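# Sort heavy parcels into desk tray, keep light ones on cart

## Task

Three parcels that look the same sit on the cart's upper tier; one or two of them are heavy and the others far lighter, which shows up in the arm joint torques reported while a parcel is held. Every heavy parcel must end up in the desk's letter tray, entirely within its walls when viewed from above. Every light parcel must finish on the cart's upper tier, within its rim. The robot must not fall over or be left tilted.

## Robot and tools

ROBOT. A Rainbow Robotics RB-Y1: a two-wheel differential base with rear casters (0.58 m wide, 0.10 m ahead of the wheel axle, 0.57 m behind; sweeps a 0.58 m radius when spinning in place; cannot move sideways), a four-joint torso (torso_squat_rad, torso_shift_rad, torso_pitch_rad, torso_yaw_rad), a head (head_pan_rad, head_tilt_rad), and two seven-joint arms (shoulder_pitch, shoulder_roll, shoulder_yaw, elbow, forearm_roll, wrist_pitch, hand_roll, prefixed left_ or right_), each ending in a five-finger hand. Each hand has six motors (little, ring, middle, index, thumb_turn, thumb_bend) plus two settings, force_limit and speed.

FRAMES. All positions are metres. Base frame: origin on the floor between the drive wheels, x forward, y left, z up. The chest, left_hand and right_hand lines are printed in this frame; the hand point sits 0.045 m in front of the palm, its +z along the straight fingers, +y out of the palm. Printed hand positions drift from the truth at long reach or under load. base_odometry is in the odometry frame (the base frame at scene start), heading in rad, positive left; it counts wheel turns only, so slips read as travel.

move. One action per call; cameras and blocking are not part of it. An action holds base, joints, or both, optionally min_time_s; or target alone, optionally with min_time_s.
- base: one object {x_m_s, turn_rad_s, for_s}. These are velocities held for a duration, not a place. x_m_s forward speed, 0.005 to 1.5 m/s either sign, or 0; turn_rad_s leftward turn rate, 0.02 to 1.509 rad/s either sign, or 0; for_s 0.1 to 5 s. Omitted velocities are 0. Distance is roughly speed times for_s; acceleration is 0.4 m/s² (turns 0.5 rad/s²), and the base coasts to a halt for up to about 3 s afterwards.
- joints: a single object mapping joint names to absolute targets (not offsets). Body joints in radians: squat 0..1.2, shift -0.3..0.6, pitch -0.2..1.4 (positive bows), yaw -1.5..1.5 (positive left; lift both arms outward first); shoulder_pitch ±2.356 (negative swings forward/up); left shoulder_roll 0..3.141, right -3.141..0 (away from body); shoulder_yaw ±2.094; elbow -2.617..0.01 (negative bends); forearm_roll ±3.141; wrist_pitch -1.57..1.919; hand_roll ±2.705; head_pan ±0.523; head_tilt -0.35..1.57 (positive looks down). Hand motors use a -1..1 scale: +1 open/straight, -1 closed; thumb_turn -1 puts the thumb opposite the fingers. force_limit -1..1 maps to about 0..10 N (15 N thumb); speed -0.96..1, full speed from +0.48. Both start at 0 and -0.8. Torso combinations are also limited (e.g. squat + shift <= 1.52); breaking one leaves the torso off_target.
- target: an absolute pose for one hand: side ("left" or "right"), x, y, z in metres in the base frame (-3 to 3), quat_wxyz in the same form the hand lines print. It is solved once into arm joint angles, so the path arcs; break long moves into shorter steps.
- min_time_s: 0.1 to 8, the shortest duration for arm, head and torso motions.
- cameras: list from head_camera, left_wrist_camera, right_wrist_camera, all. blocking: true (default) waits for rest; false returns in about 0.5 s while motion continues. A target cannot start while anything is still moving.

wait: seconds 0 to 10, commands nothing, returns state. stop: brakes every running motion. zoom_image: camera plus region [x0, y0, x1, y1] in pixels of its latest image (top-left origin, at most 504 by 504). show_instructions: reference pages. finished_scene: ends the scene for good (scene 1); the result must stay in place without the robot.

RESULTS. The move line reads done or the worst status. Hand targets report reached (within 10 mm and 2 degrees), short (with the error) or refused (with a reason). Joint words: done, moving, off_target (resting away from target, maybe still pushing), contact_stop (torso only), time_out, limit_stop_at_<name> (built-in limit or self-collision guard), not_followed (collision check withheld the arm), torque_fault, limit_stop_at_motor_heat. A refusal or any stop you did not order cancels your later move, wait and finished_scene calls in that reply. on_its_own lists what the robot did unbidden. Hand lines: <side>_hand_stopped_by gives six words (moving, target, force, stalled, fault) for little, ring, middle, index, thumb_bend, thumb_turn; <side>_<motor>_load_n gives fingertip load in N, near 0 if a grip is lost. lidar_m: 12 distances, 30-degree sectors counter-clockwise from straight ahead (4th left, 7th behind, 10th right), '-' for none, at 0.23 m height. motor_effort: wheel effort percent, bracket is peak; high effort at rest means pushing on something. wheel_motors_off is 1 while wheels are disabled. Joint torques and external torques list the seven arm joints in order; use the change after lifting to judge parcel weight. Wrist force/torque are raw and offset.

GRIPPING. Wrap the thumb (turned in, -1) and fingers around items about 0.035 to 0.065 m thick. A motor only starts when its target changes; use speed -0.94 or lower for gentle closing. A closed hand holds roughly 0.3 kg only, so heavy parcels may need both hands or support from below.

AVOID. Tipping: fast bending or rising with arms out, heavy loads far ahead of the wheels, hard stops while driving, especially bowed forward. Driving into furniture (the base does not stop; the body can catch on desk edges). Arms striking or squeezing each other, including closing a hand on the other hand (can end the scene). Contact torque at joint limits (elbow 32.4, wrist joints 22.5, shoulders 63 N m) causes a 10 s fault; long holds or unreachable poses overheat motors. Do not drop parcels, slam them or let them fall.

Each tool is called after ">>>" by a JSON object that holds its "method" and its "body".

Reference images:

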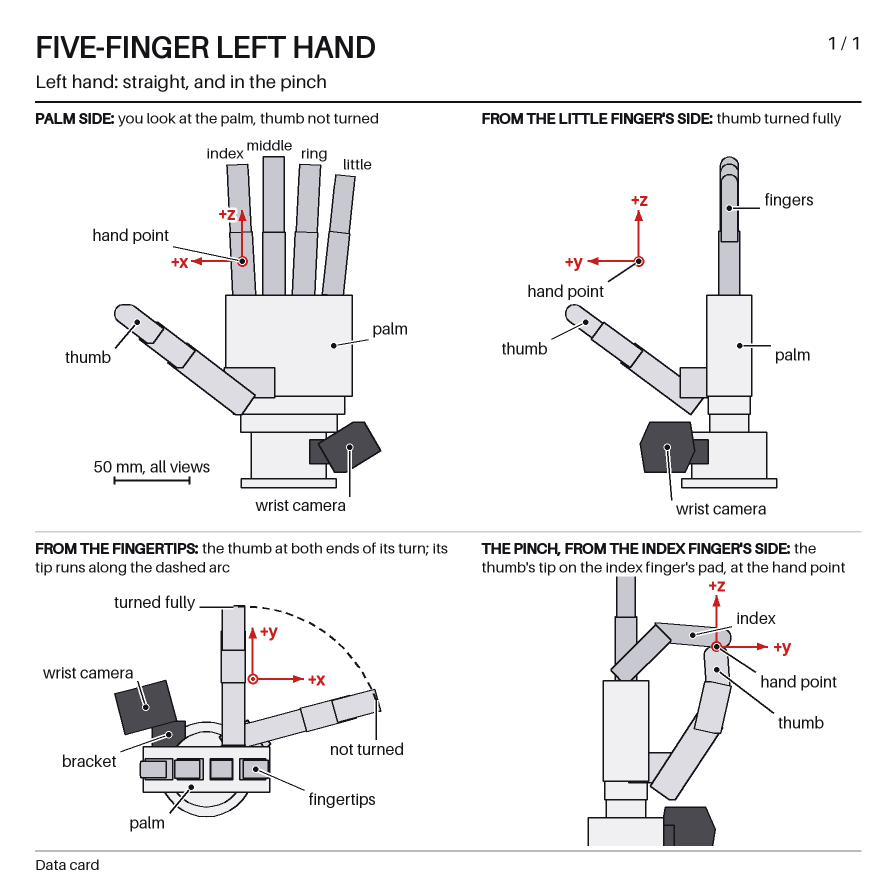

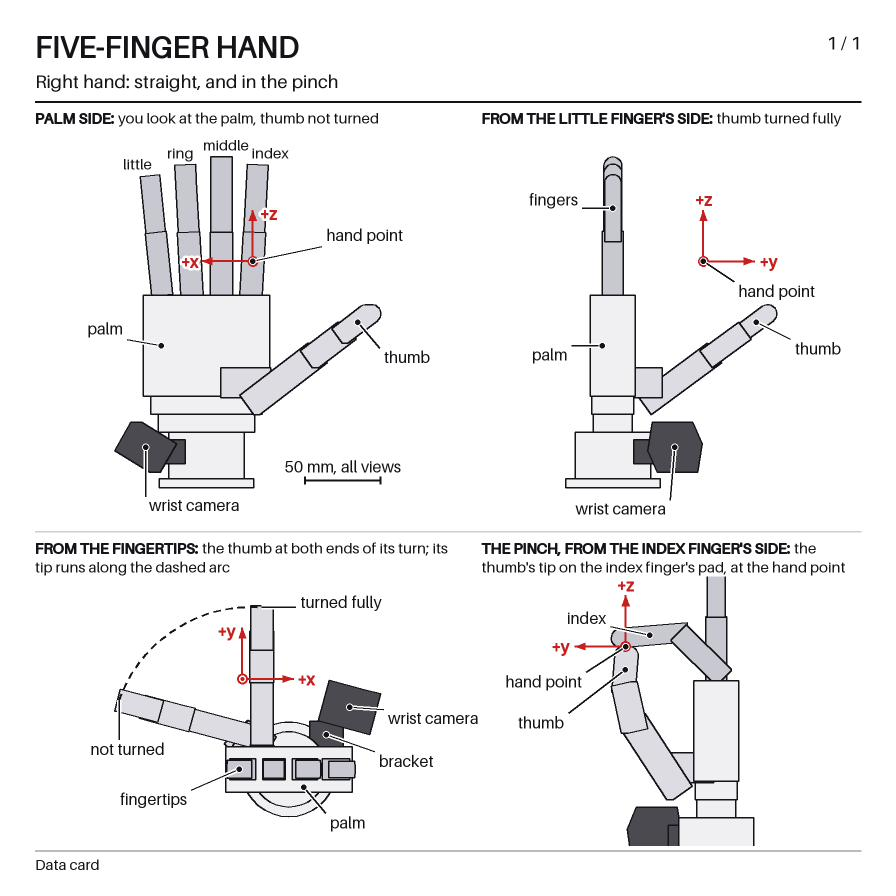

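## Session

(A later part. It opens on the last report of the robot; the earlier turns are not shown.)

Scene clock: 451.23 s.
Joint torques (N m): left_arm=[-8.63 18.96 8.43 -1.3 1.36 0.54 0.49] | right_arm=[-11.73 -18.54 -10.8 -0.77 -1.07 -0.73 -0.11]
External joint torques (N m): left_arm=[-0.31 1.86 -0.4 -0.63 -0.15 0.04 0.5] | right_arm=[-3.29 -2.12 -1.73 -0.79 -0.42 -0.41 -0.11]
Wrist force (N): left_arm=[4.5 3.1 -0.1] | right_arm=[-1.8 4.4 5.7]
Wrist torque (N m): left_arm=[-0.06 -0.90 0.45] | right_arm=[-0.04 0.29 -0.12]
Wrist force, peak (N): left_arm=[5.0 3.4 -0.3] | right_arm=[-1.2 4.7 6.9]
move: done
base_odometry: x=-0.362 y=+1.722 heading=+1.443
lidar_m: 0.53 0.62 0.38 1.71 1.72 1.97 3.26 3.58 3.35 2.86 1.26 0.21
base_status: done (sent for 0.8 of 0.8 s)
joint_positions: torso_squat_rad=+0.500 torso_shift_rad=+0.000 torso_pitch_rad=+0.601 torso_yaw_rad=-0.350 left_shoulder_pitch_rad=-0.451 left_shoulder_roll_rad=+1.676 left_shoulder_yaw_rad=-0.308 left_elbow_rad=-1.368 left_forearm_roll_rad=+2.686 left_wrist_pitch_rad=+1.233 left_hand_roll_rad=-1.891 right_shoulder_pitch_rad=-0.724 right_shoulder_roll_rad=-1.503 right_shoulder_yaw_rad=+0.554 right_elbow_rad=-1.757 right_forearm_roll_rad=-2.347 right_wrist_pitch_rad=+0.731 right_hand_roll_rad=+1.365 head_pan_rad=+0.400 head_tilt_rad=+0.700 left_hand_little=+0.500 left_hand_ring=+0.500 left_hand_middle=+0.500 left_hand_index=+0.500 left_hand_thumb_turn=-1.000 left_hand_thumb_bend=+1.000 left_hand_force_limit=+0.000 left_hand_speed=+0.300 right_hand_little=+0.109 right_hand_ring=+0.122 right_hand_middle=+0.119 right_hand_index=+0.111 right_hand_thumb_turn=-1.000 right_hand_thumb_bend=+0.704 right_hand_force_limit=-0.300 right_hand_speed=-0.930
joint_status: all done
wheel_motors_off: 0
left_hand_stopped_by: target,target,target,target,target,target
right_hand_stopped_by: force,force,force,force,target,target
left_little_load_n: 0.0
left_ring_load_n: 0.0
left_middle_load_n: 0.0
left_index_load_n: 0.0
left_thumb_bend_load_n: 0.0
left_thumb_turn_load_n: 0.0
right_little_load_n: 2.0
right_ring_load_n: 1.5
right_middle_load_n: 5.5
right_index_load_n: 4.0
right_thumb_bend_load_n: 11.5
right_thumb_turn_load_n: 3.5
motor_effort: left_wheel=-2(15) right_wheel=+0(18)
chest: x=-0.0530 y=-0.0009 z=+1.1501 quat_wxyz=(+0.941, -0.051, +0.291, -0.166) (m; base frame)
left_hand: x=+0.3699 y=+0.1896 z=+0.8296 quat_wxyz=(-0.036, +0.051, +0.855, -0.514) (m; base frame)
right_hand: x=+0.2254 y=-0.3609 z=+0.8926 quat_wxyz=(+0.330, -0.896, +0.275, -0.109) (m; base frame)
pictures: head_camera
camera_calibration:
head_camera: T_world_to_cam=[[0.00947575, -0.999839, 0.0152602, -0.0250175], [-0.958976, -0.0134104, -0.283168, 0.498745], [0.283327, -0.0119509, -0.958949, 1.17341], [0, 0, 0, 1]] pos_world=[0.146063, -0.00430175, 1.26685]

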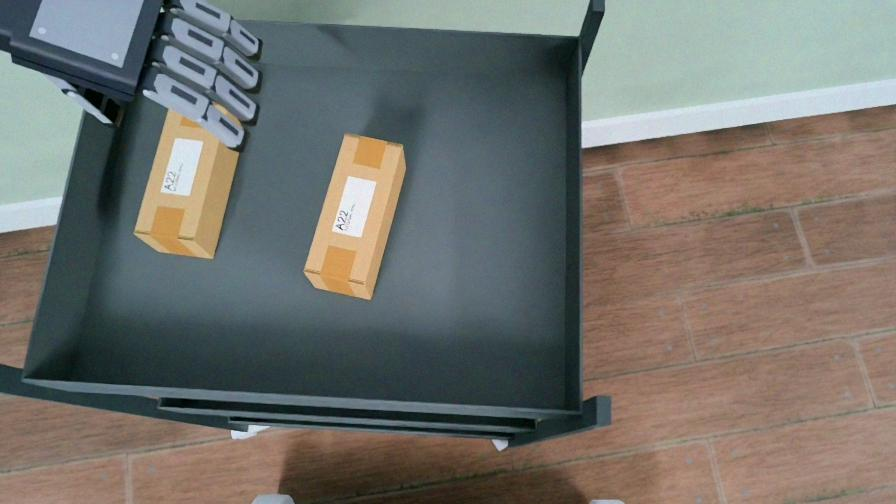

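>>> {"method": "move", "body": {"target": {"side": "left", "x": 0.374, "y": 0.2175, "z": 0.76, "quat_wxyz": [-0.0325, 0.0540, 0.8554, -0.5140]}, "min_time_s": 1.5, "cameras": ["head_camera", "left_wrist_camera"]}}

>>> {"method": "zoom_image", "body": {"camera": "head_camera", "region": [20, 0, 280, 270]}}

Scene clock: 464.70 s.
Joint torques (N m): left_arm=[-10.57 18.24 6.74 -0.67 1.06 1.06 -0.08] | right_arm=[-11.99 -18.73 -11.56 -0.67 -0.92 -0.94 -0.07]
External joint torques (N m): left_arm=[-2.23 0.63 -0.75 0.66 -0.44 0.38 -0.07] | right_arm=[-3.55 -2.31 -2.48 -0.7 -0.26 -0.62 -0.08]
Wrist force (N): left_arm=[4.6 3.5 0.0] | right_arm=[-1.2 4.5 6.4]
Wrist torque (N m): left_arm=[-0.02 -0.91 0.32] | right_arm=[-0.08 0.22 -0.06]
Wrist force, peak (N): left_arm=[5.1 3.5 -0.1] | right_arm=[-1.5 4.5 6.9]
move: done
base_odometry: x=-0.362 y=+1.722 heading=+1.443
lidar_m: 0.53 0.61 0.38 1.70 1.71 1.97 3.27 3.58 3.36 2.86 1.25 0.20
base_status: not commanded
joint_positions: torso_squat_rad=+0.500 torso_shift_rad=+0.000 torso_pitch_rad=+0.601 torso_yaw_rad=-0.350 left_shoulder_pitch_rad=-0.617 left_shoulder_roll_rad=+1.458 left_shoulder_yaw_rad=-0.416 left_elbow_rad=-1.040 left_forearm_roll_rad=+2.526 left_wrist_pitch_rad=+1.385 left_hand_roll_rad=-2.020 right_shoulder_pitch_rad=-0.724 right_shoulder_roll_rad=-1.503 right_shoulder_yaw_rad=+0.554 right_elbow_rad=-1.757 right_forearm_roll_rad=-2.347 right_wrist_pitch_rad=+0.731 right_hand_roll_rad=+1.365 head_pan_rad=+0.400 head_tilt_rad=+0.700 left_hand_little=+0.500 left_hand_ring=+0.500 left_hand_middle=+0.500 left_hand_index=+0.500 left_hand_thumb_turn=-1.000 left_hand_thumb_bend=+1.000 left_hand_force_limit=+0.000 left_hand_speed=+0.300 right_hand_little=+0.109 right_hand_ring=+0.122 right_hand_middle=+0.119 right_hand_index=+0.111 right_hand_thumb_turn=-1.000 right_hand_thumb_bend=+0.704 right_hand_force_limit=-0.300 right_hand_speed=-0.930
joint_status: all done
wheel_motors_off: 0
left_hand_stopped_by: target,target,target,target,target,target
right_hand_stopped_by: force,force,force,force,target,target
left_little_load_n: 0.0
left_ring_load_n: 0.0
left_middle_load_n: 0.0
left_index_load_n: 0.0
left_thumb_bend_load_n: 0.5
left_thumb_turn_load_n: 0.0
right_little_load_n: 1.5
right_ring_load_n: 1.5
right_middle_load_n: 5.5
right_index_load_n: 4.0
right_thumb_bend_load_n: 11.5
right_thumb_turn_load_n: 3.5
motor_effort: left_wheel=-2(3) right_wheel=+1(1)
chest: x=-0.0530 y=-0.0009 z=+1.1501 quat_wxyz=(+0.941, -0.051, +0.291, -0.166) (m; base frame)
left_hand: x=+0.3733 y=+0.2171 z=+0.7602 quat_wxyz=(-0.030, +0.053, +0.856, -0.513) (m; base frame)
left_hand_status: reached (checked arc, planned for 1.5 s): 1 mm and 0.3 deg off.
right_hand: x=+0.2254 y=-0.3609 z=+0.8926 quat_wxyz=(+0.330, -0.896, +0.275, -0.109) (m; base frame)
pictures: head_camera, left_wrist_camera
camera_calibration:
head_camera: T_world_to_cam=[[0.00947575, -0.999839, 0.0152602, -0.0250175], [-0.958976, -0.0134104, -0.283168, 0.498745], [0.283327, -0.0119509, -0.958949, 1.17341], [0, 0, 0, 1]] pos_world=[0.146063, -0.00430175, 1.26685]
left_wrist_camera: T_world_to_cam=[[-0.288763, -0.422518, 0.859125, -0.456712], [-0.779263, 0.625045, 0.0454771, 0.123484], [-0.556206, -0.656352, -0.509742, 0.84821], [0, 0, 0, 1]] pos_world=[0.436125, 0.286572, 0.819125]

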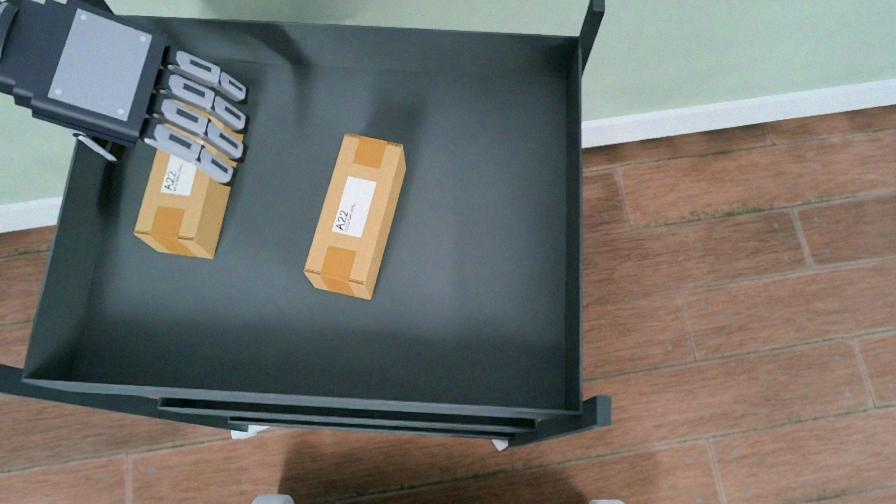

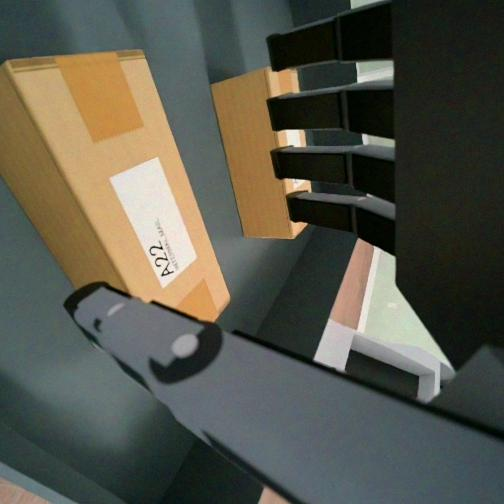

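Scaled by 1.867.

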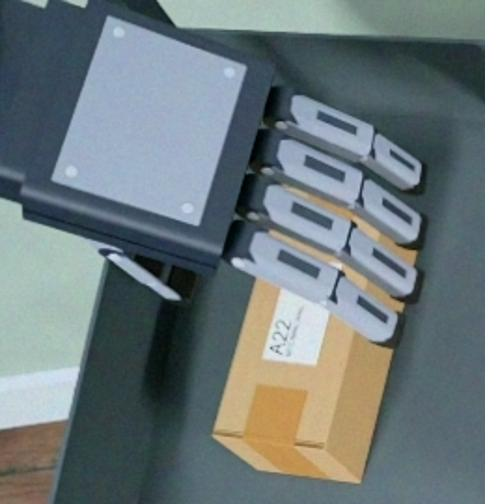

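>>> {"method": "move", "body": {"target": {"side": "left", "x": 0.374, "y": 0.2175, "z": 0.702, "quat_wxyz": [-0.0325, 0.0540, 0.8554, -0.5140]}, "min_time_s": 1.5, "cameras": ["head_camera"]}}

>>> {"method": "move", "body": {"joints": {"left_hand_thumb_bend": 0.65, "left_hand_speed": -0.6, "left_hand_force_limit": -0.5}, "cameras": ["head_camera"]}}

>>> {"method": "move", "body": {"joints": {"left_hand_index": -0.5, "left_hand_middle": -0.5, "left_hand_speed": -0.93, "left_hand_force_limit": 0}, "cameras": ["head_camera", "left_wrist_camera"]}}

Scene clock: 472.33 s.
Joint torques (N m): left_arm=[-10.7 17.06 4.6 -0.91 1.07 1.19 -0.13] | right_arm=[-12.44 -18.72 -11.59 -0.84 -0.95 -0.82 -0.27]
External joint torques (N m): left_arm=[-1.47 0.5 -0.94 0.68 -0.35 0.31 -0.12] | right_arm=[-4 -2.3 -2.51 -0.86 -0.29 -0.51 -0.28]
Wrist force (N): left_arm=[4.9 3.3 0.0] | right_arm=[-0.7 4.3 5.7]
Wrist torque (N m): left_arm=[-0.03 -0.97 0.35] | right_arm=[-0.06 0.16 -0.02]
Wrist force, peak (N): left_arm=[5.1 3.8 0.3] | right_arm=[-2.1 4.2 7.0]
move: done
base_odometry: x=-0.362 y=+1.722 heading=+1.443
lidar_m: 0.54 0.60 0.38 1.73 1.71 1.97 3.27 3.57 3.34 2.85 1.25 0.21
base_status: not commanded
joint_positions: torso_squat_rad=+0.500 torso_shift_rad=+0.000 torso_pitch_rad=+0.601 torso_yaw_rad=-0.350 left_shoulder_pitch_rad=-0.797 left_shoulder_roll_rad=+1.259 left_shoulder_yaw_rad=-0.505 left_elbow_rad=-0.694 left_forearm_roll_rad=+2.399 left_wrist_pitch_rad=+1.492 left_hand_roll_rad=-2.160 right_shoulder_pitch_rad=-0.724 right_shoulder_roll_rad=-1.503 right_shoulder_yaw_rad=+0.554 right_elbow_rad=-1.757 right_forearm_roll_rad=-2.347 right_wrist_pitch_rad=+0.731 right_hand_roll_rad=+1.365 head_pan_rad=+0.400 head_tilt_rad=+0.700 left_hand_little=+0.500 left_hand_ring=+0.500 left_hand_middle=+0.500 left_hand_index=+0.500 left_hand_thumb_turn=-1.000 left_hand_thumb_bend=+1.000 left_hand_force_limit=+0.000 left_hand_speed=+0.300 right_hand_little=+0.109 right_hand_ring=+0.122 right_hand_middle=+0.119 right_hand_index=+0.111 right_hand_thumb_turn=-1.000 right_hand_thumb_bend=+0.704 right_hand_force_limit=-0.300 right_hand_speed=-0.930
joint_status: all done
wheel_motors_off: 0
left_hand_stopped_by: target,target,target,target,target,target
right_hand_stopped_by: force,force,force,force,target,target
left_little_load_n: 0.0
left_ring_load_n: 0.0
left_middle_load_n: 0.0
left_index_load_n: 0.0
left_thumb_bend_load_n: 0.0
left_thumb_turn_load_n: 0.0
right_little_load_n: 2.0
right_ring_load_n: 1.5
right_middle_load_n: 6.0
right_index_load_n: 4.0
right_thumb_bend_load_n: 11.5
right_thumb_turn_load_n: 3.5
motor_effort: left_wheel=-3(4) right_wheel=-1(1)
chest: x=-0.0530 y=-0.0009 z=+1.1501 quat_wxyz=(+0.941, -0.051, +0.291, -0.166) (m; base frame)
left_hand: x=+0.3733 y=+0.2170 z=+0.7024 quat_wxyz=(-0.030, +0.053, +0.857, -0.512) (m; base frame)
left_hand_status: reached (checked arc, planned for 1.5 s): 1 mm and 0.4 deg off.
right_hand: x=+0.2254 y=-0.3609 z=+0.8926 quat_wxyz=(+0.330, -0.896, +0.275, -0.109) (m; base frame)
pictures: head_camera
camera_calibration:
head_camera: T_world_to_cam=[[0.00947575, -0.999839, 0.0152602, -0.0250175], [-0.958976, -0.0134104, -0.283168, 0.498745], [0.283327, -0.0119509, -0.958949, 1.17341], [0, 0, 0, 1]] pos_world=[0.146063, -0.00430175, 1.26685]

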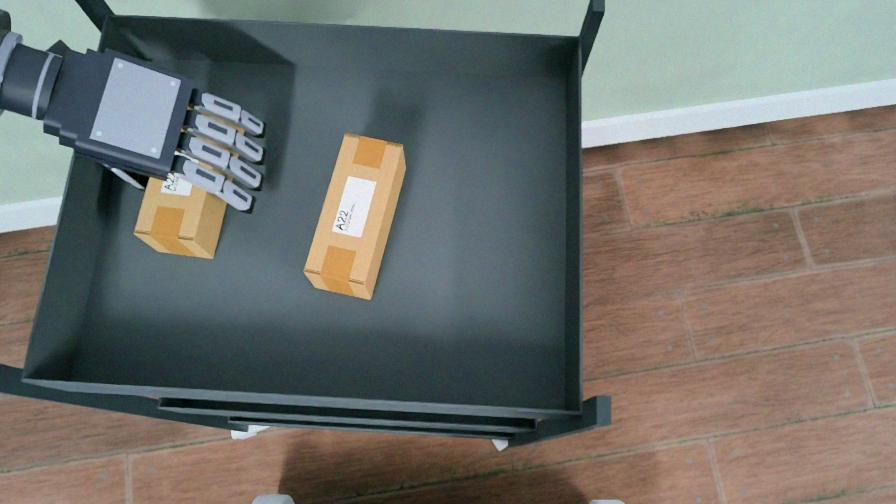

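Scene clock: 473.43 s.
Joint torques (N m): left_arm=[-11.02 17.33 4.62 -0.88 1.03 1.23 -0.06] | right_arm=[-12.21 -18.31 -11.06 -0.72 -1.1 -0.77 -0.31]
External joint torques (N m): left_arm=[-1.78 0.78 -0.92 0.69 -0.39 0.35 -0.06] | right_arm=[-3.77 -1.89 -1.98 -0.75 -0.45 -0.45 -0.32]
Wrist force (N): left_arm=[4.4 3.0 0.1] | right_arm=[-1.2 4.8 6.3]
Wrist torque (N m): left_arm=[-0.10 -0.91 0.32] | right_arm=[-0.04 0.20 -0.05]
Wrist force, peak (N): left_arm=[5.0 3.8 -0.2] | right_arm=[-1.4 5.2 6.2]
move: done
base_odometry: x=-0.362 y=+1.722 heading=+1.443
lidar_m: 0.54 0.62 0.36 1.72 1.70 1.95 3.27 3.59 3.34 2.84 1.27 0.21
base_status: not commanded
joint_positions: torso_squat_rad=+0.500 torso_shift_rad=+0.000 torso_pitch_rad=+0.601 torso_yaw_rad=-0.350 left_shoulder_pitch_rad=-0.797 left_shoulder_roll_rad=+1.259 left_shoulder_yaw_rad=-0.505 left_elbow_rad=-0.694 left_forearm_roll_rad=+2.399 left_wrist_pitch_rad=+1.492 left_hand_roll_rad=-2.160 right_shoulder_pitch_rad=-0.724 right_shoulder_roll_rad=-1.503 right_shoulder_yaw_rad=+0.554 right_elbow_rad=-1.757 right_forearm_roll_rad=-2.347 right_wrist_pitch_rad=+0.731 right_hand_roll_rad=+1.365 head_pan_rad=+0.400 head_tilt_rad=+0.700 left_hand_little=+0.500 left_hand_ring=+0.500 left_hand_middle=+0.500 left_hand_index=+0.500 left_hand_thumb_turn=-1.000 left_hand_thumb_bend=+0.650 left_hand_force_limit=-0.500 left_hand_speed=-0.600 right_hand_little=+0.109 right_hand_ring=+0.122 right_hand_middle=+0.119 right_hand_index=+0.111 right_hand_thumb_turn=-1.000 right_hand_thumb_bend=+0.704 right_hand_force_limit=-0.300 right_hand_speed=-0.930
joint_status: all done
wheel_motors_off: 0
left_hand_stopped_by: target,target,target,target,target,target
right_hand_stopped_by: force,force,force,force,target,target
left_little_load_n: 0.0
left_ring_load_n: 0.0
left_middle_load_n: 0.0
left_index_load_n: 0.0
left_thumb_bend_load_n: 0.0
left_thumb_turn_load_n: 0.0
right_little_load_n: 1.5
right_ring_load_n: 1.5
right_middle_load_n: 5.5
right_index_load_n: 4.0
right_thumb_bend_load_n: 11.5
right_thumb_turn_load_n: 3.0
motor_effort: left_wheel=-3(3) right_wheel=+0(1)
chest: x=-0.0530 y=-0.0009 z=+1.1501 quat_wxyz=(+0.941, -0.051, +0.291, -0.166) (m; base frame)
left_hand: x=+0.3733 y=+0.2170 z=+0.7024 quat_wxyz=(-0.030, +0.053, +0.857, -0.512) (m; base frame)
right_hand: x=+0.2254 y=-0.3609 z=+0.8926 quat_wxyz=(+0.330, -0.896, +0.275, -0.109) (m; base frame)
pictures: head_camera
camera_calibration:
head_camera: T_world_to_cam=[[0.00947575, -0.999839, 0.0152602, -0.0250175], [-0.958976, -0.0134104, -0.283168, 0.498745], [0.283327, -0.0119509, -0.958949, 1.17341], [0, 0, 0, 1]] pos_world=[0.146063, -0.00430175, 1.26685]

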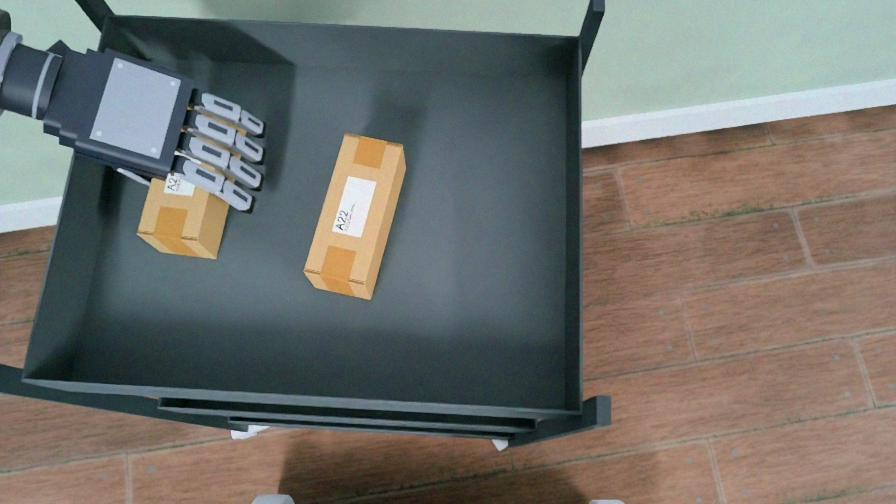

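Scene clock: 477.60 s.
Joint torques (N m): left_arm=[-9.97 17.32 4.72 -0.98 0.8 0.76 -0.04] | right_arm=[-12.13 -18.8 -10.81 -0.46 -1.23 -0.79 -0.21]
External joint torques (N m): left_arm=[-0.72 0.77 -0.82 0.59 -0.61 -0.12 -0.04] | right_arm=[-3.69 -2.38 -1.74 -0.48 -0.58 -0.47 -0.22]
Wrist force (N): left_arm=[4.8 -1.1 -0.8] | right_arm=[-0.9 4.0 5.9]
Wrist torque (N m): left_arm=[-0.10 -0.93 0.33] | right_arm=[-0.12 0.19 -0.02]
Wrist force, peak (N): left_arm=[5.2 3.4 0.2] | right_arm=[-1.5 4.7 6.9]
move: off_target
base_odometry: x=-0.362 y=+1.722 heading=+1.443
lidar_m: 0.53 0.61 0.37 1.70 1.73 1.95 3.26 3.58 3.35 2.84 1.25 0.21
base_status: not commanded
joint_positions: torso_squat_rad=+0.500 torso_shift_rad=+0.000 torso_pitch_rad=+0.601 torso_yaw_rad=-0.350 left_shoulder_pitch_rad=-0.797 left_shoulder_roll_rad=+1.259 left_shoulder_yaw_rad=-0.505 left_elbow_rad=-0.694 left_forearm_roll_rad=+2.399 left_wrist_pitch_rad=+1.493 left_hand_roll_rad=-2.160 right_shoulder_pitch_rad=-0.724 right_shoulder_roll_rad=-1.503 right_shoulder_yaw_rad=+0.554 right_elbow_rad=-1.757 right_forearm_roll_rad=-2.347 right_wrist_pitch_rad=+0.731 right_hand_roll_rad=+1.365 head_pan_rad=+0.400 head_tilt_rad=+0.700 left_hand_little=+0.500 left_hand_ring=+0.500 left_hand_middle=+0.161 left_hand_index=+0.161 left_hand_thumb_turn=-1.000 left_hand_thumb_bend=+0.652 left_hand_force_limit=+0.000 left_hand_speed=-0.930 right_hand_little=+0.109 right_hand_ring=+0.122 right_hand_middle=+0.119 right_hand_index=+0.111 right_hand_thumb_turn=-1.000 right_hand_thumb_bend=+0.704 right_hand_force_limit=-0.300 right_hand_speed=-0.930
joint_status: left_hand_middle off_target (ended at +0.161, target -0.500); left_hand_index off_target (ended at +0.161, target -0.500); the others done
wheel_motors_off: 0
left_hand_stopped_by: target,target,force,force,target,target
right_hand_stopped_by: force,force,force,force,target,target
left_little_load_n: 0.0
left_ring_load_n: 0.0
left_middle_load_n: 6.0
left_index_load_n: 5.0
left_thumb_bend_load_n: 7.5
left_thumb_turn_load_n: -0.5
right_little_load_n: 2.0
right_ring_load_n: 1.5
right_middle_load_n: 5.5
right_index_load_n: 4.0
right_thumb_bend_load_n: 11.5
right_thumb_turn_load_n: 3.5
motor_effort: left_wheel=-2(3) right_wheel=+0(1)
chest: x=-0.0530 y=-0.0009 z=+1.1501 quat_wxyz=(+0.941, -0.051, +0.291, -0.166) (m; base frame)
left_hand: x=+0.3733 y=+0.2169 z=+0.7025 quat_wxyz=(-0.030, +0.053, +0.857, -0.512) (m; base frame)
right_hand: x=+0.2254 y=-0.3609 z=+0.8926 quat_wxyz=(+0.330, -0.896, +0.275, -0.109) (m; base frame)
pictures: head_camera, left_wrist_camera
camera_calibration:
head_camera: T_world_to_cam=[[0.00947575, -0.999839, 0.0152602, -0.0250175], [-0.958976, -0.0134104, -0.283168, 0.498745], [0.283327, -0.0119509, -0.958949, 1.17341], [0, 0, 0, 1]] pos_world=[0.146063, -0.00430175, 1.26685]
left_wrist_camera: T_world_to_cam=[[-0.289441, -0.423935, 0.858197, -0.406012], [-0.779556, 0.624666, 0.0456568, 0.126248], [-0.555442, -0.655798, -0.511285, 0.819393], [0, 0, 0, 1]] pos_world=[0.436026, 0.28637, 0.761618]

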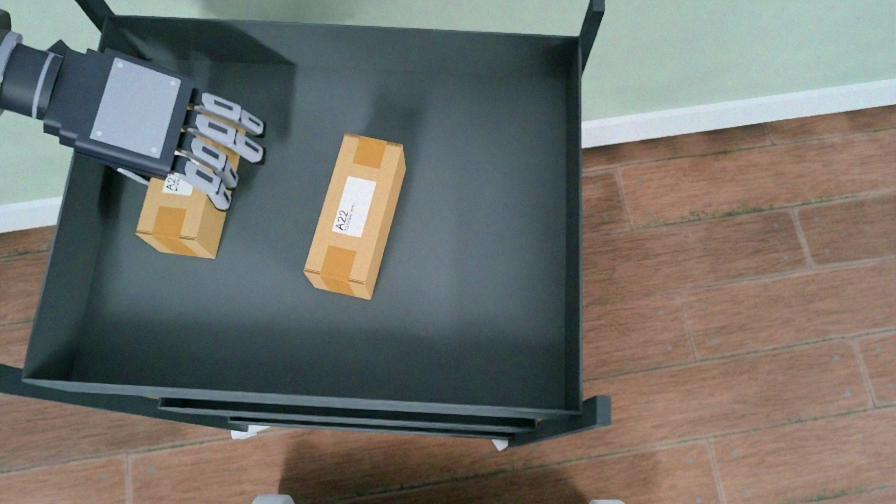

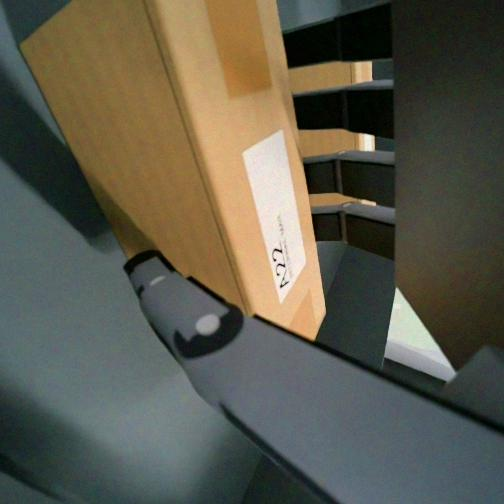

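>>> {"method": "move", "body": {"joints": {"left_hand_ring": -0.5, "left_hand_little": -0.5, "left_hand_force_limit": -0.5}, "cameras": []}}

>>> {"method": "move", "body": {"joints": {"left_hand_index": -0.6, "left_hand_middle": -0.6, "left_hand_force_limit": 0.5}, "cameras": []}}

>>> {"method": "move", "body": {"target": {"side": "left", "x": 0.374, "y": 0.2175, "z": 0.715, "quat_wxyz": [-0.0325, 0.0540, 0.8554, -0.5140]}, "min_time_s": 1.5, "cameras": ["head_camera", "left_wrist_camera"]}}

Scene clock: 484.50 s.
Joint torques (N m): left_arm=[-9.24 17.08 4.86 -0.95 0.75 0.72 0] | right_arm=[-11.82 -18.79 -10.86 -0.47 -1.22 -0.76 -0.38]
External joint torques (N m): left_arm=[0 0.52 -0.68 0.63 -0.66 -0.17 0.01] | right_arm=[-3.39 -2.37 -1.79 -0.5 -0.56 -0.44 -0.38]
Wrist force (N): left_arm=[3.8 -0.7 -1.3] | right_arm=[-1.5 4.2 6.6]
Wrist torque (N m): left_arm=[-0.16 -0.88 0.38] | right_arm=[-0.14 0.28 -0.05]
Wrist force, peak (N): left_arm=[5.9 0.7 0.1] | right_arm=[-1.3 5.0 6.6]
move: off_target
base_odometry: x=-0.362 y=+1.722 heading=+1.443
lidar_m: 0.52 0.61 0.39 1.70 1.71 1.97 3.28 3.58 3.35 2.84 1.26 0.22
base_status: not commanded
joint_positions: torso_squat_rad=+0.500 torso_shift_rad=+0.000 torso_pitch_rad=+0.601 torso_yaw_rad=-0.350 left_shoulder_pitch_rad=-0.797 left_shoulder_roll_rad=+1.259 left_shoulder_yaw_rad=-0.505 left_elbow_rad=-0.694 left_forearm_roll_rad=+2.399 left_wrist_pitch_rad=+1.493 left_hand_roll_rad=-2.160 right_shoulder_pitch_rad=-0.724 right_shoulder_roll_rad=-1.503 right_shoulder_yaw_rad=+0.554 right_elbow_rad=-1.757 right_forearm_roll_rad=-2.347 right_wrist_pitch_rad=+0.731 right_hand_roll_rad=+1.365 head_pan_rad=+0.400 head_tilt_rad=+0.700 left_hand_little=+0.140 left_hand_ring=+0.160 left_hand_middle=+0.161 left_hand_index=+0.161 left_hand_thumb_turn=-1.000 left_hand_thumb_bend=+0.652 left_hand_force_limit=-0.500 left_hand_speed=-0.930 right_hand_little=+0.109 right_hand_ring=+0.122 right_hand_middle=+0.119 right_hand_index=+0.111 right_hand_thumb_turn=-1.000 right_hand_thumb_bend=+0.704 right_hand_force_limit=-0.300 right_hand_speed=-0.930
joint_status: left_hand_little off_target (ended at +0.140, target -0.500); left_hand_ring off_target (ended at +0.160, target -0.500); the others done
wheel_motors_off: 0
left_hand_stopped_by: force,force,force,force,target,target
right_hand_stopped_by: force,force,force,force,target,target
left_little_load_n: 3.0
left_ring_load_n: 1.0
left_middle_load_n: 3.5
left_index_load_n: 4.0
left_thumb_bend_load_n: 9.0
left_thumb_turn_load_n: 2.0
right_little_load_n: 2.0
right_ring_load_n: 1.5
right_middle_load_n: 5.5
right_index_load_n: 4.0
right_thumb_bend_load_n: 11.0
right_thumb_turn_load_n: 3.0
motor_effort: left_wheel=-2(4) right_wheel=+0(1)
chest: x=-0.0530 y=-0.0009 z=+1.1501 quat_wxyz=(+0.941, -0.051, +0.291, -0.166) (m; base frame)
left_hand: x=+0.3734 y=+0.2169 z=+0.7026 quat_wxyz=(-0.030, +0.053, +0.857, -0.512) (m; base frame)
right_hand: x=+0.2254 y=-0.3609 z=+0.8926 quat_wxyz=(+0.330, -0.896, +0.275, -0.109) (m; base frame)
pictures: none
No camera images: "cameras" was empty.

Scene clock: 485.07 s.
Joint torques (N m): left_arm=[-9.44 17.1 4.58 -0.89 0.5 0.61 -0.1] | right_arm=[-11.78 -18.1 -11.19 -0.6 -0.9 -0.63 -0.09]
External joint torques (N m): left_arm=[-0.2 0.55 -0.96 0.68 -0.91 -0.27 -0.09] | right_arm=[-3.34 -1.67 -2.12 -0.63 -0.24 -0.31 -0.1]
Wrist force (N): left_arm=[4.6 -1.4 -0.5] | right_arm=[-0.8 4.3 6.1]
Wrist torque (N m): left_arm=[-0.08 -0.89 0.31] | right_arm=[-0.08 0.19 -0.03]
Wrist force, peak (N): left_arm=[5.3 -1.6 0.0] | right_arm=[-1.7 4.9 6.4]
move: off_target
base_odometry: x=-0.362 y=+1.722 heading=+1.443
lidar_m: 0.51 0.61 0.38 1.70 1.72 1.96 3.25 3.57 3.36 2.85 1.26 0.22
base_status: not commanded
joint_positions: torso_squat_rad=+0.500 torso_shift_rad=+0.000 torso_pitch_rad=+0.600 torso_yaw_rad=-0.350 left_shoulder_pitch_rad=-0.797 left_shoulder_roll_rad=+1.259 left_shoulder_yaw_rad=-0.505 left_elbow_rad=-0.694 left_forearm_roll_rad=+2.399 left_wrist_pitch_rad=+1.493 left_hand_roll_rad=-2.160 right_shoulder_pitch_rad=-0.724 right_shoulder_roll_rad=-1.503 right_shoulder_yaw_rad=+0.554 right_elbow_rad=-1.757 right_forearm_roll_rad=-2.347 right_wrist_pitch_rad=+0.731 right_hand_roll_rad=+1.365 head_pan_rad=+0.400 head_tilt_rad=+0.700 left_hand_little=+0.140 left_hand_ring=+0.160 left_hand_middle=+0.151 left_hand_index=+0.150 left_hand_thumb_turn=-1.000 left_hand_thumb_bend=+0.653 left_hand_force_limit=+0.500 left_hand_speed=-0.930 right_hand_little=+0.109 right_hand_ring=+0.122 right_hand_middle=+0.119 right_hand_index=+0.111 right_hand_thumb_turn=-1.000 right_hand_thumb_bend=+0.704 right_hand_force_limit=-0.300 right_hand_speed=-0.930
joint_status: left_hand_middle off_target (ended at +0.151, target -0.600); left_hand_index off_target (ended at +0.150, target -0.600); the others done
wheel_motors_off: 0
left_hand_stopped_by: force,force,force,force,target,target
right_hand_stopped_by: force,force,force,force,target,target
left_little_load_n: 1.0
left_ring_load_n: -0.5
left_middle_load_n: 7.5
left_index_load_n: 7.0
left_thumb_bend_load_n: 11.0
left_thumb_turn_load_n: 1.5
right_little_load_n: 1.5
right_ring_load_n: 1.5
right_middle_load_n: 6.0
right_index_load_n: 4.5
right_thumb_bend_load_n: 11.5
right_thumb_turn_load_n: 3.0
motor_effort: left_wheel=-3(3) right_wheel=-1(2)
chest: x=-0.0530 y=-0.0009 z=+1.1501 quat_wxyz=(+0.941, -0.051, +0.291, -0.166) (m; base frame)
left_hand: x=+0.3734 y=+0.2168 z=+0.7026 quat_wxyz=(-0.030, +0.053, +0.857, -0.512) (m; base frame)
right_hand: x=+0.2254 y=-0.3609 z=+0.8926 quat_wxyz=(+0.330, -0.896, +0.275, -0.109) (m; base frame)
pictures: none
No camera images: "cameras" was empty.

Scene clock: 486.90 s.
Joint torques (N m): left_arm=[-8.75 20.43 6.57 -3 1.73 1.49 0.42] | right_arm=[-11.63 -19.26 -11.11 -0.57 -0.94 -0.71 -0.47]
External joint torques (N m): left_arm=[0.45 3.65 0.74 -1.43 0.29 0.63 0.42] | right_arm=[-3.19 -2.84 -2.03 -0.6 -0.28 -0.4 -0.47]
Wrist force (N): left_arm=[4.5 4.1 0.2] | right_arm=[-1.3 4.5 5.9]
Wrist torque (N m): left_arm=[0.01 -0.91 0.41] | right_arm=[-0.05 0.21 -0.08]
Wrist force, peak (N): left_arm=[5.1 4.0 0.3] | right_arm=[-2.0 4.5 6.8]
move: done
base_odometry: x=-0.362 y=+1.722 heading=+1.443
lidar_m: 0.53 0.62 0.38 1.72 1.70 1.95 3.26 3.57 3.34 2.83 1.27 0.21
base_status: not commanded
joint_positions: torso_squat_rad=+0.500 torso_shift_rad=+0.000 torso_pitch_rad=+0.600 torso_yaw_rad=-0.350 left_shoulder_pitch_rad=-0.784 left_shoulder_roll_rad=+1.288 left_shoulder_yaw_rad=-0.496 left_elbow_rad=-0.738 left_forearm_roll_rad=+2.414 left_wrist_pitch_rad=+1.496 left_hand_roll_rad=-2.131 right_shoulder_pitch_rad=-0.724 right_shoulder_roll_rad=-1.503 right_shoulder_yaw_rad=+0.554 right_elbow_rad=-1.757 right_forearm_roll_rad=-2.347 right_wrist_pitch_rad=+0.731 right_hand_roll_rad=+1.365 head_pan_rad=+0.400 head_tilt_rad=+0.700 left_hand_little=+0.140 left_hand_ring=+0.160 left_hand_middle=+0.151 left_hand_index=+0.150 left_hand_thumb_turn=-1.000 left_hand_thumb_bend=+0.653 left_hand_force_limit=+0.500 left_hand_speed=-0.930 right_hand_little=+0.109 right_hand_ring=+0.122 right_hand_middle=+0.119 right_hand_index=+0.111 right_hand_thumb_turn=-1.000 right_hand_thumb_bend=+0.704 right_hand_force_limit=-0.300 right_hand_speed=-0.930
joint_status: all done
wheel_motors_off: 0
left_hand_stopped_by: force,force,force,force,target,target
right_hand_stopped_by: force,force,force,force,target,target
left_little_load_n: 1.0
left_ring_load_n: 0.0
left_middle_load_n: 6.5
left_index_load_n: 5.5
left_thumb_bend_load_n: 12.5
left_thumb_turn_load_n: 1.0
right_little_load_n: 2.0
right_ring_load_n: 1.5
right_middle_load_n: 5.5
right_index_load_n: 4.0
right_thumb_bend_load_n: 11.0
right_thumb_turn_load_n: 3.5
motor_effort: left_wheel=-2(3) right_wheel=+1(1)
chest: x=-0.0530 y=-0.0009 z=+1.1501 quat_wxyz=(+0.941, -0.051, +0.291, -0.166) (m; base frame)
left_hand: x=+0.3737 y=+0.2171 z=+0.7145 quat_wxyz=(-0.034, +0.054, +0.855, -0.515) (m; base frame)
left_hand_status: reached (checked arc, planned for 1.5 s): 1 mm and 0.2 deg off.
right_hand: x=+0.2254 y=-0.3609 z=+0.8926 quat_wxyz=(+0.330, -0.896, +0.275, -0.109) (m; base frame)
pictures: head_camera, left_wrist_camera
camera_calibration:
head_camera: T_world_to_cam=[[0.00947575, -0.999839, 0.0152602, -0.0250175], [-0.958976, -0.0134104, -0.283168, 0.498745], [0.283327, -0.0119509, -0.958949, 1.17341], [0, 0, 0, 1]] pos_world=[0.146063, -0.00430175, 1.26685]
left_wrist_camera: T_world_to_cam=[[-0.286585, -0.416169, 0.862944, -0.422158], [-0.774973, 0.630275, 0.0465912, 0.122272], [-0.563282, -0.655406, -0.503147, 0.822929], [0, 0, 0, 1]] pos_world=[0.437314, 0.286598, 0.772656]

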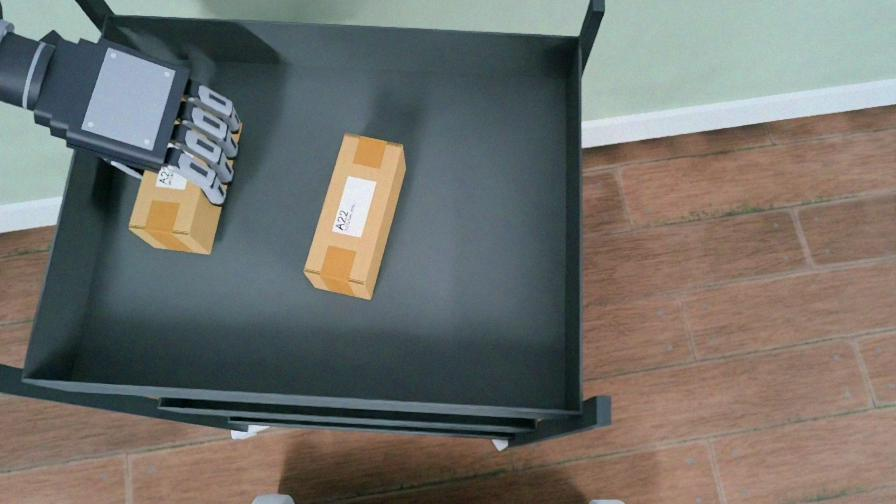

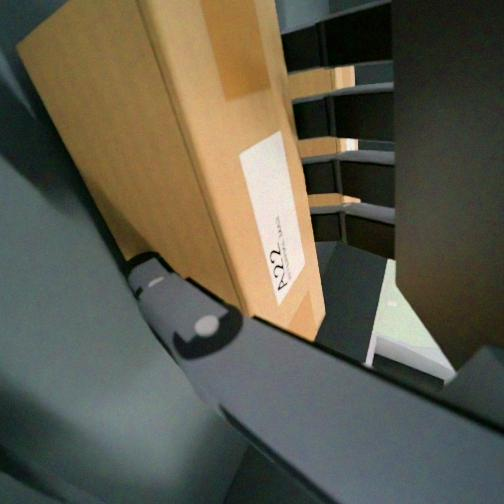

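>>> {"method": "move", "body": {"target": {"side": "left", "x": 0.374, "y": 0.2175, "z": 0.703, "quat_wxyz": [-0.0325, 0.0540, 0.8554, -0.5140]}, "min_time_s": 1.5, "cameras": []}}

>>> {"method": "move", "body": {"joints": {"left_hand_index": 0.5, "left_hand_middle": 0.5, "left_hand_ring": 0.5, "left_hand_little": 0.5, "left_hand_thumb_bend": 1.0, "left_hand_speed": -0.5}, "cameras": ["head_camera"]}}

>>> {"method": "move", "body": {"target": {"side": "left", "x": 0.372, "y": 0.2165, "z": 0.83, "quat_wxyz": [-0.0325, 0.0540, 0.8554, -0.5140]}, "min_time_s": 2, "cameras": ["head_camera"]}}

Scene clock: 492.03 s.
Joint torques (N m): left_arm=[-11.22 16.33 4.22 -0.85 0.96 1.48 -0.15] | right_arm=[-11.84 -18.56 -10.89 -0.74 -0.98 -0.81 -0.25]
External joint torques (N m): left_arm=[-1.93 -0.21 -1.26 0.72 -0.45 0.59 -0.15] | right_arm=[-3.4 -2.14 -1.81 -0.76 -0.33 -0.5 -0.25]
Wrist force (N): left_arm=[4.5 3.4 0.0] | right_arm=[-0.8 3.8 6.2]
Wrist torque (N m): left_arm=[-0.05 -0.95 0.33] | right_arm=[-0.18 0.18 -0.03]
Wrist force, peak (N): left_arm=[5.1 4.2 0.3] | right_arm=[-1.3 4.9 6.9]
move: done
base_odometry: x=-0.362 y=+1.722 heading=+1.443
lidar_m: 0.52 0.62 0.38 1.72 1.73 1.96 3.27 3.58 3.35 2.85 1.25 0.21
base_status: not commanded
joint_positions: torso_squat_rad=+0.500 torso_shift_rad=+0.000 torso_pitch_rad=+0.600 torso_yaw_rad=-0.350 left_shoulder_pitch_rad=-0.805 left_shoulder_roll_rad=+1.257 left_shoulder_yaw_rad=-0.508 left_elbow_rad=-0.682 left_forearm_roll_rad=+2.396 left_wrist_pitch_rad=+1.503 left_hand_roll_rad=-2.161 right_shoulder_pitch_rad=-0.724 right_shoulder_roll_rad=-1.503 right_shoulder_yaw_rad=+0.554 right_elbow_rad=-1.757 right_forearm_roll_rad=-2.347 right_wrist_pitch_rad=+0.731 right_hand_roll_rad=+1.365 head_pan_rad=+0.400 head_tilt_rad=+0.700 left_hand_little=+0.140 left_hand_ring=+0.160 left_hand_middle=+0.151 left_hand_index=+0.150 left_hand_thumb_turn=-1.000 left_hand_thumb_bend=+0.653 left_hand_force_limit=+0.500 left_hand_speed=-0.930 right_hand_little=+0.109 right_hand_ring=+0.122 right_hand_middle=+0.119 right_hand_index=+0.111 right_hand_thumb_turn=-1.000 right_hand_thumb_bend=+0.704 right_hand_force_limit=-0.300 right_hand_speed=-0.930
joint_status: all done
wheel_motors_off: 0
left_hand_stopped_by: force,force,force,force,target,target
right_hand_stopped_by: force,force,force,force,target,target
left_little_load_n: 0.5
left_ring_load_n: 0.0
left_middle_load_n: 6.5
left_index_load_n: 5.5
left_thumb_bend_load_n: 13.0
left_thumb_turn_load_n: 1.0
right_little_load_n: 1.5
right_ring_load_n: 1.5
right_middle_load_n: 5.5
right_index_load_n: 4.0
right_thumb_bend_load_n: 11.5
right_thumb_turn_load_n: 3.5
motor_effort: left_wheel=-2(4) right_wheel=+0(1)
chest: x=-0.0530 y=-0.0009 z=+1.1501 quat_wxyz=(+0.941, -0.051, +0.291, -0.166) (m; base frame)
left_hand: x=+0.3733 y=+0.2174 z=+0.7034 quat_wxyz=(-0.031, +0.054, +0.856, -0.513) (m; base frame)
left_hand_status: reached (checked arc, planned for 1.5 s): 1 mm and 0.2 deg off.
right_hand: x=+0.2254 y=-0.3609 z=+0.8926 quat_wxyz=(+0.330, -0.896, +0.275, -0.109) (m; base frame)
pictures: none
No camera images: "cameras" was empty.

Scene clock: 493.00 s.
Joint torques (N m): left_arm=[-11.19 16.59 4.35 -1.03 1.18 1.36 0.01] | right_arm=[-11.63 -18.47 -11.1 -1.02 -0.94 -0.56 -0.09]
External joint torques (N m): left_arm=[-1.9 0.05 -1.13 0.54 -0.24 0.47 0.02] | right_arm=[-3.19 -2.05 -2.02 -1.05 -0.28 -0.24 -0.09]
Wrist force (N): left_arm=[4.6 3.1 0.3] | right_arm=[-0.9 4.4 6.6]
Wrist torque (N m): left_arm=[-0.07 -0.90 0.31] | right_arm=[-0.11 0.18 -0.04]
Wrist force, peak (N): left_arm=[5.0 3.7 0.3] | right_arm=[-1.4 4.2 6.8]
move: done
base_odometry: x=-0.362 y=+1.722 heading=+1.443
lidar_m: 0.53 0.62 0.38 1.72 1.72 1.96 3.26 3.58 3.36 2.85 1.24 0.20
base_status: not commanded
joint_positions: torso_squat_rad=+0.500 torso_shift_rad=+0.000 torso_pitch_rad=+0.600 torso_yaw_rad=-0.350 left_shoulder_pitch_rad=-0.805 left_shoulder_roll_rad=+1.257 left_shoulder_yaw_rad=-0.508 left_elbow_rad=-0.682 left_forearm_roll_rad=+2.396 left_wrist_pitch_rad=+1.503 left_hand_roll_rad=-2.161 right_shoulder_pitch_rad=-0.724 right_shoulder_roll_rad=-1.503 right_shoulder_yaw_rad=+0.554 right_elbow_rad=-1.757 right_forearm_roll_rad=-2.347 right_wrist_pitch_rad=+0.731 right_hand_roll_rad=+1.365 head_pan_rad=+0.400 head_tilt_rad=+0.700 left_hand_little=+0.500 left_hand_ring=+0.500 left_hand_middle=+0.500 left_hand_index=+0.500 left_hand_thumb_turn=-1.000 left_hand_thumb_bend=+1.000 left_hand_force_limit=+0.500 left_hand_speed=-0.500 right_hand_little=+0.109 right_hand_ring=+0.122 right_hand_middle=+0.119 right_hand_index=+0.111 right_hand_thumb_turn=-1.000 right_hand_thumb_bend=+0.704 right_hand_force_limit=-0.300 right_hand_speed=-0.930
joint_status: all done
wheel_motors_off: 0
left_hand_stopped_by: target,target,target,target,target,target
right_hand_stopped_by: force,force,force,force,target,target
left_little_load_n: 0.0
left_ring_load_n: 0.0
left_middle_load_n: 0.0
left_index_load_n: 0.0
left_thumb_bend_load_n: 0.0
left_thumb_turn_load_n: 0.0
right_little_load_n: 2.0
right_ring_load_n: 1.5
right_middle_load_n: 6.0
right_index_load_n: 4.0
right_thumb_bend_load_n: 11.5
right_thumb_turn_load_n: 3.5
motor_effort: left_wheel=-3(3) right_wheel=+0(1)
chest: x=-0.0530 y=-0.0009 z=+1.1501 quat_wxyz=(+0.941, -0.051, +0.291, -0.166) (m; base frame)
left_hand: x=+0.3733 y=+0.2174 z=+0.7034 quat_wxyz=(-0.031, +0.054, +0.856, -0.513) (m; base frame)
right_hand: x=+0.2254 y=-0.3609 z=+0.8926 quat_wxyz=(+0.330, -0.896, +0.275, -0.109) (m; base frame)
pictures: head_camera
camera_calibration:
head_camera: T_world_to_cam=[[0.00947575, -0.999839, 0.0152602, -0.0250175], [-0.958976, -0.0134104, -0.283168, 0.498745], [0.283327, -0.0119509, -0.958949, 1.17341], [0, 0, 0, 1]] pos_world=[0.146063, -0.00430175, 1.26685]

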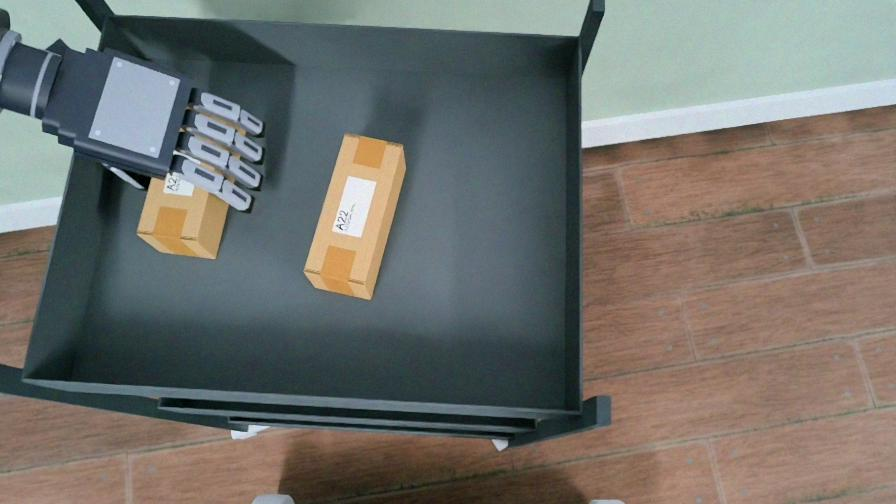

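Scene clock: 495.33 s.
Joint torques (N m): left_arm=[-7.53 20.49 8.45 -1.28 1.53 0.46 0.3] | right_arm=[-11.17 -18.7 -11.32 -0.39 -1.06 -0.66 -0.11]
External joint torques (N m): left_arm=[0.46 2.64 -0.07 -0.98 0 -0.12 0.31] | right_arm=[-2.73 -2.28 -2.24 -0.41 -0.41 -0.35 -0.12]
Wrist force (N): left_arm=[4.6 3.6 0.0] | right_arm=[-1.6 4.5 6.3]
Wrist torque (N m): left_arm=[0.04 -0.93 0.43] | right_arm=[-0.07 0.27 -0.08]
Wrist force, peak (N): left_arm=[5.0 3.9 0.1] | right_arm=[-1.2 4.7 6.8]
move: done
base_odometry: x=-0.362 y=+1.722 heading=+1.443
lidar_m: 0.53 0.61 0.37 1.72 1.72 1.96 3.27 3.57 3.37 2.86 1.27 0.21
base_status: not commanded
joint_positions: torso_squat_rad=+0.500 torso_shift_rad=+0.000 torso_pitch_rad=+0.600 torso_yaw_rad=-0.350 left_shoulder_pitch_rad=-0.447 left_shoulder_roll_rad=+1.678 left_shoulder_yaw_rad=-0.308 left_elbow_rad=-1.267 left_forearm_roll_rad=+2.702 left_wrist_pitch_rad=+1.327 left_hand_roll_rad=-1.946 right_shoulder_pitch_rad=-0.724 right_shoulder_roll_rad=-1.503 right_shoulder_yaw_rad=+0.554 right_elbow_rad=-1.757 right_forearm_roll_rad=-2.347 right_wrist_pitch_rad=+0.731 right_hand_roll_rad=+1.365 head_pan_rad=+0.400 head_tilt_rad=+0.700 left_hand_little=+0.500 left_hand_ring=+0.500 left_hand_middle=+0.500 left_hand_index=+0.500 left_hand_thumb_turn=-1.000 left_hand_thumb_bend=+1.000 left_hand_force_limit=+0.500 left_hand_speed=-0.500 right_hand_little=+0.109 right_hand_ring=+0.122 right_hand_middle=+0.119 right_hand_index=+0.111 right_hand_thumb_turn=-1.000 right_hand_thumb_bend=+0.704 right_hand_force_limit=-0.300 right_hand_speed=-0.930
joint_status: all done
wheel_motors_off: 0
left_hand_stopped_by: target,target,target,target,target,target
right_hand_stopped_by: force,force,force,force,target,target
left_little_load_n: 0.0
left_ring_load_n: 0.0
left_middle_load_n: 0.0
left_index_load_n: 0.0
left_thumb_bend_load_n: 0.0
left_thumb_turn_load_n: 0.0
right_little_load_n: 2.0
right_ring_load_n: 2.0
right_middle_load_n: 5.5
right_index_load_n: 4.0
right_thumb_bend_load_n: 11.5
right_thumb_turn_load_n: 3.5
motor_effort: left_wheel=-1(4) right_wheel=+0(1)
chest: x=-0.0530 y=-0.0009 z=+1.1501 quat_wxyz=(+0.941, -0.051, +0.291, -0.166) (m; base frame)
left_hand: x=+0.3720 y=+0.2162 z=+0.8298 quat_wxyz=(-0.035, +0.054, +0.855, -0.514) (m; base frame)
left_hand_status: reached (checked arc, planned for 2.0 s): 0 mm and 0.3 deg off.
right_hand: x=+0.2254 y=-0.3609 z=+0.8926 quat_wxyz=(+0.330, -0.896, +0.275, -0.109) (m; base frame)
pictures: head_camera
camera_calibration:
head_camera: T_world_to_cam=[[0.00947575, -0.999839, 0.0152602, -0.0250175], [-0.958976, -0.0134104, -0.283168, 0.498745], [0.283327, -0.0119509, -0.958949, 1.17341], [0, 0, 0, 1]] pos_world=[0.146063, -0.00430175, 1.26685]

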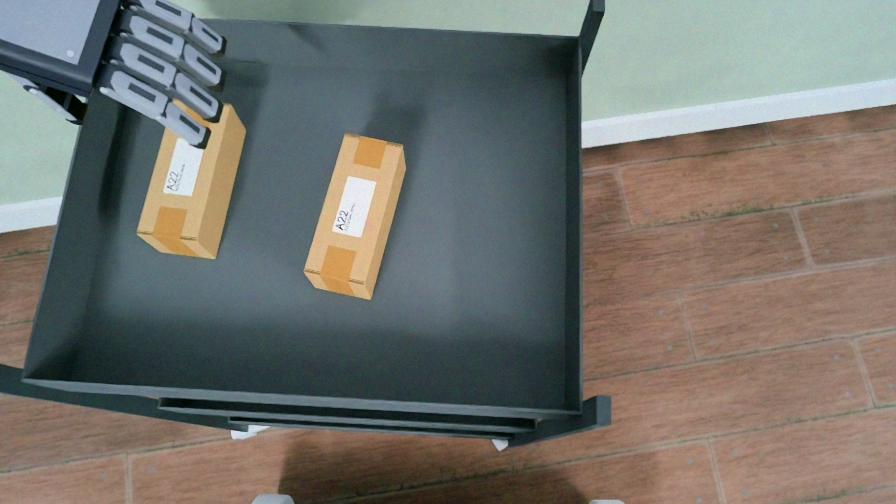

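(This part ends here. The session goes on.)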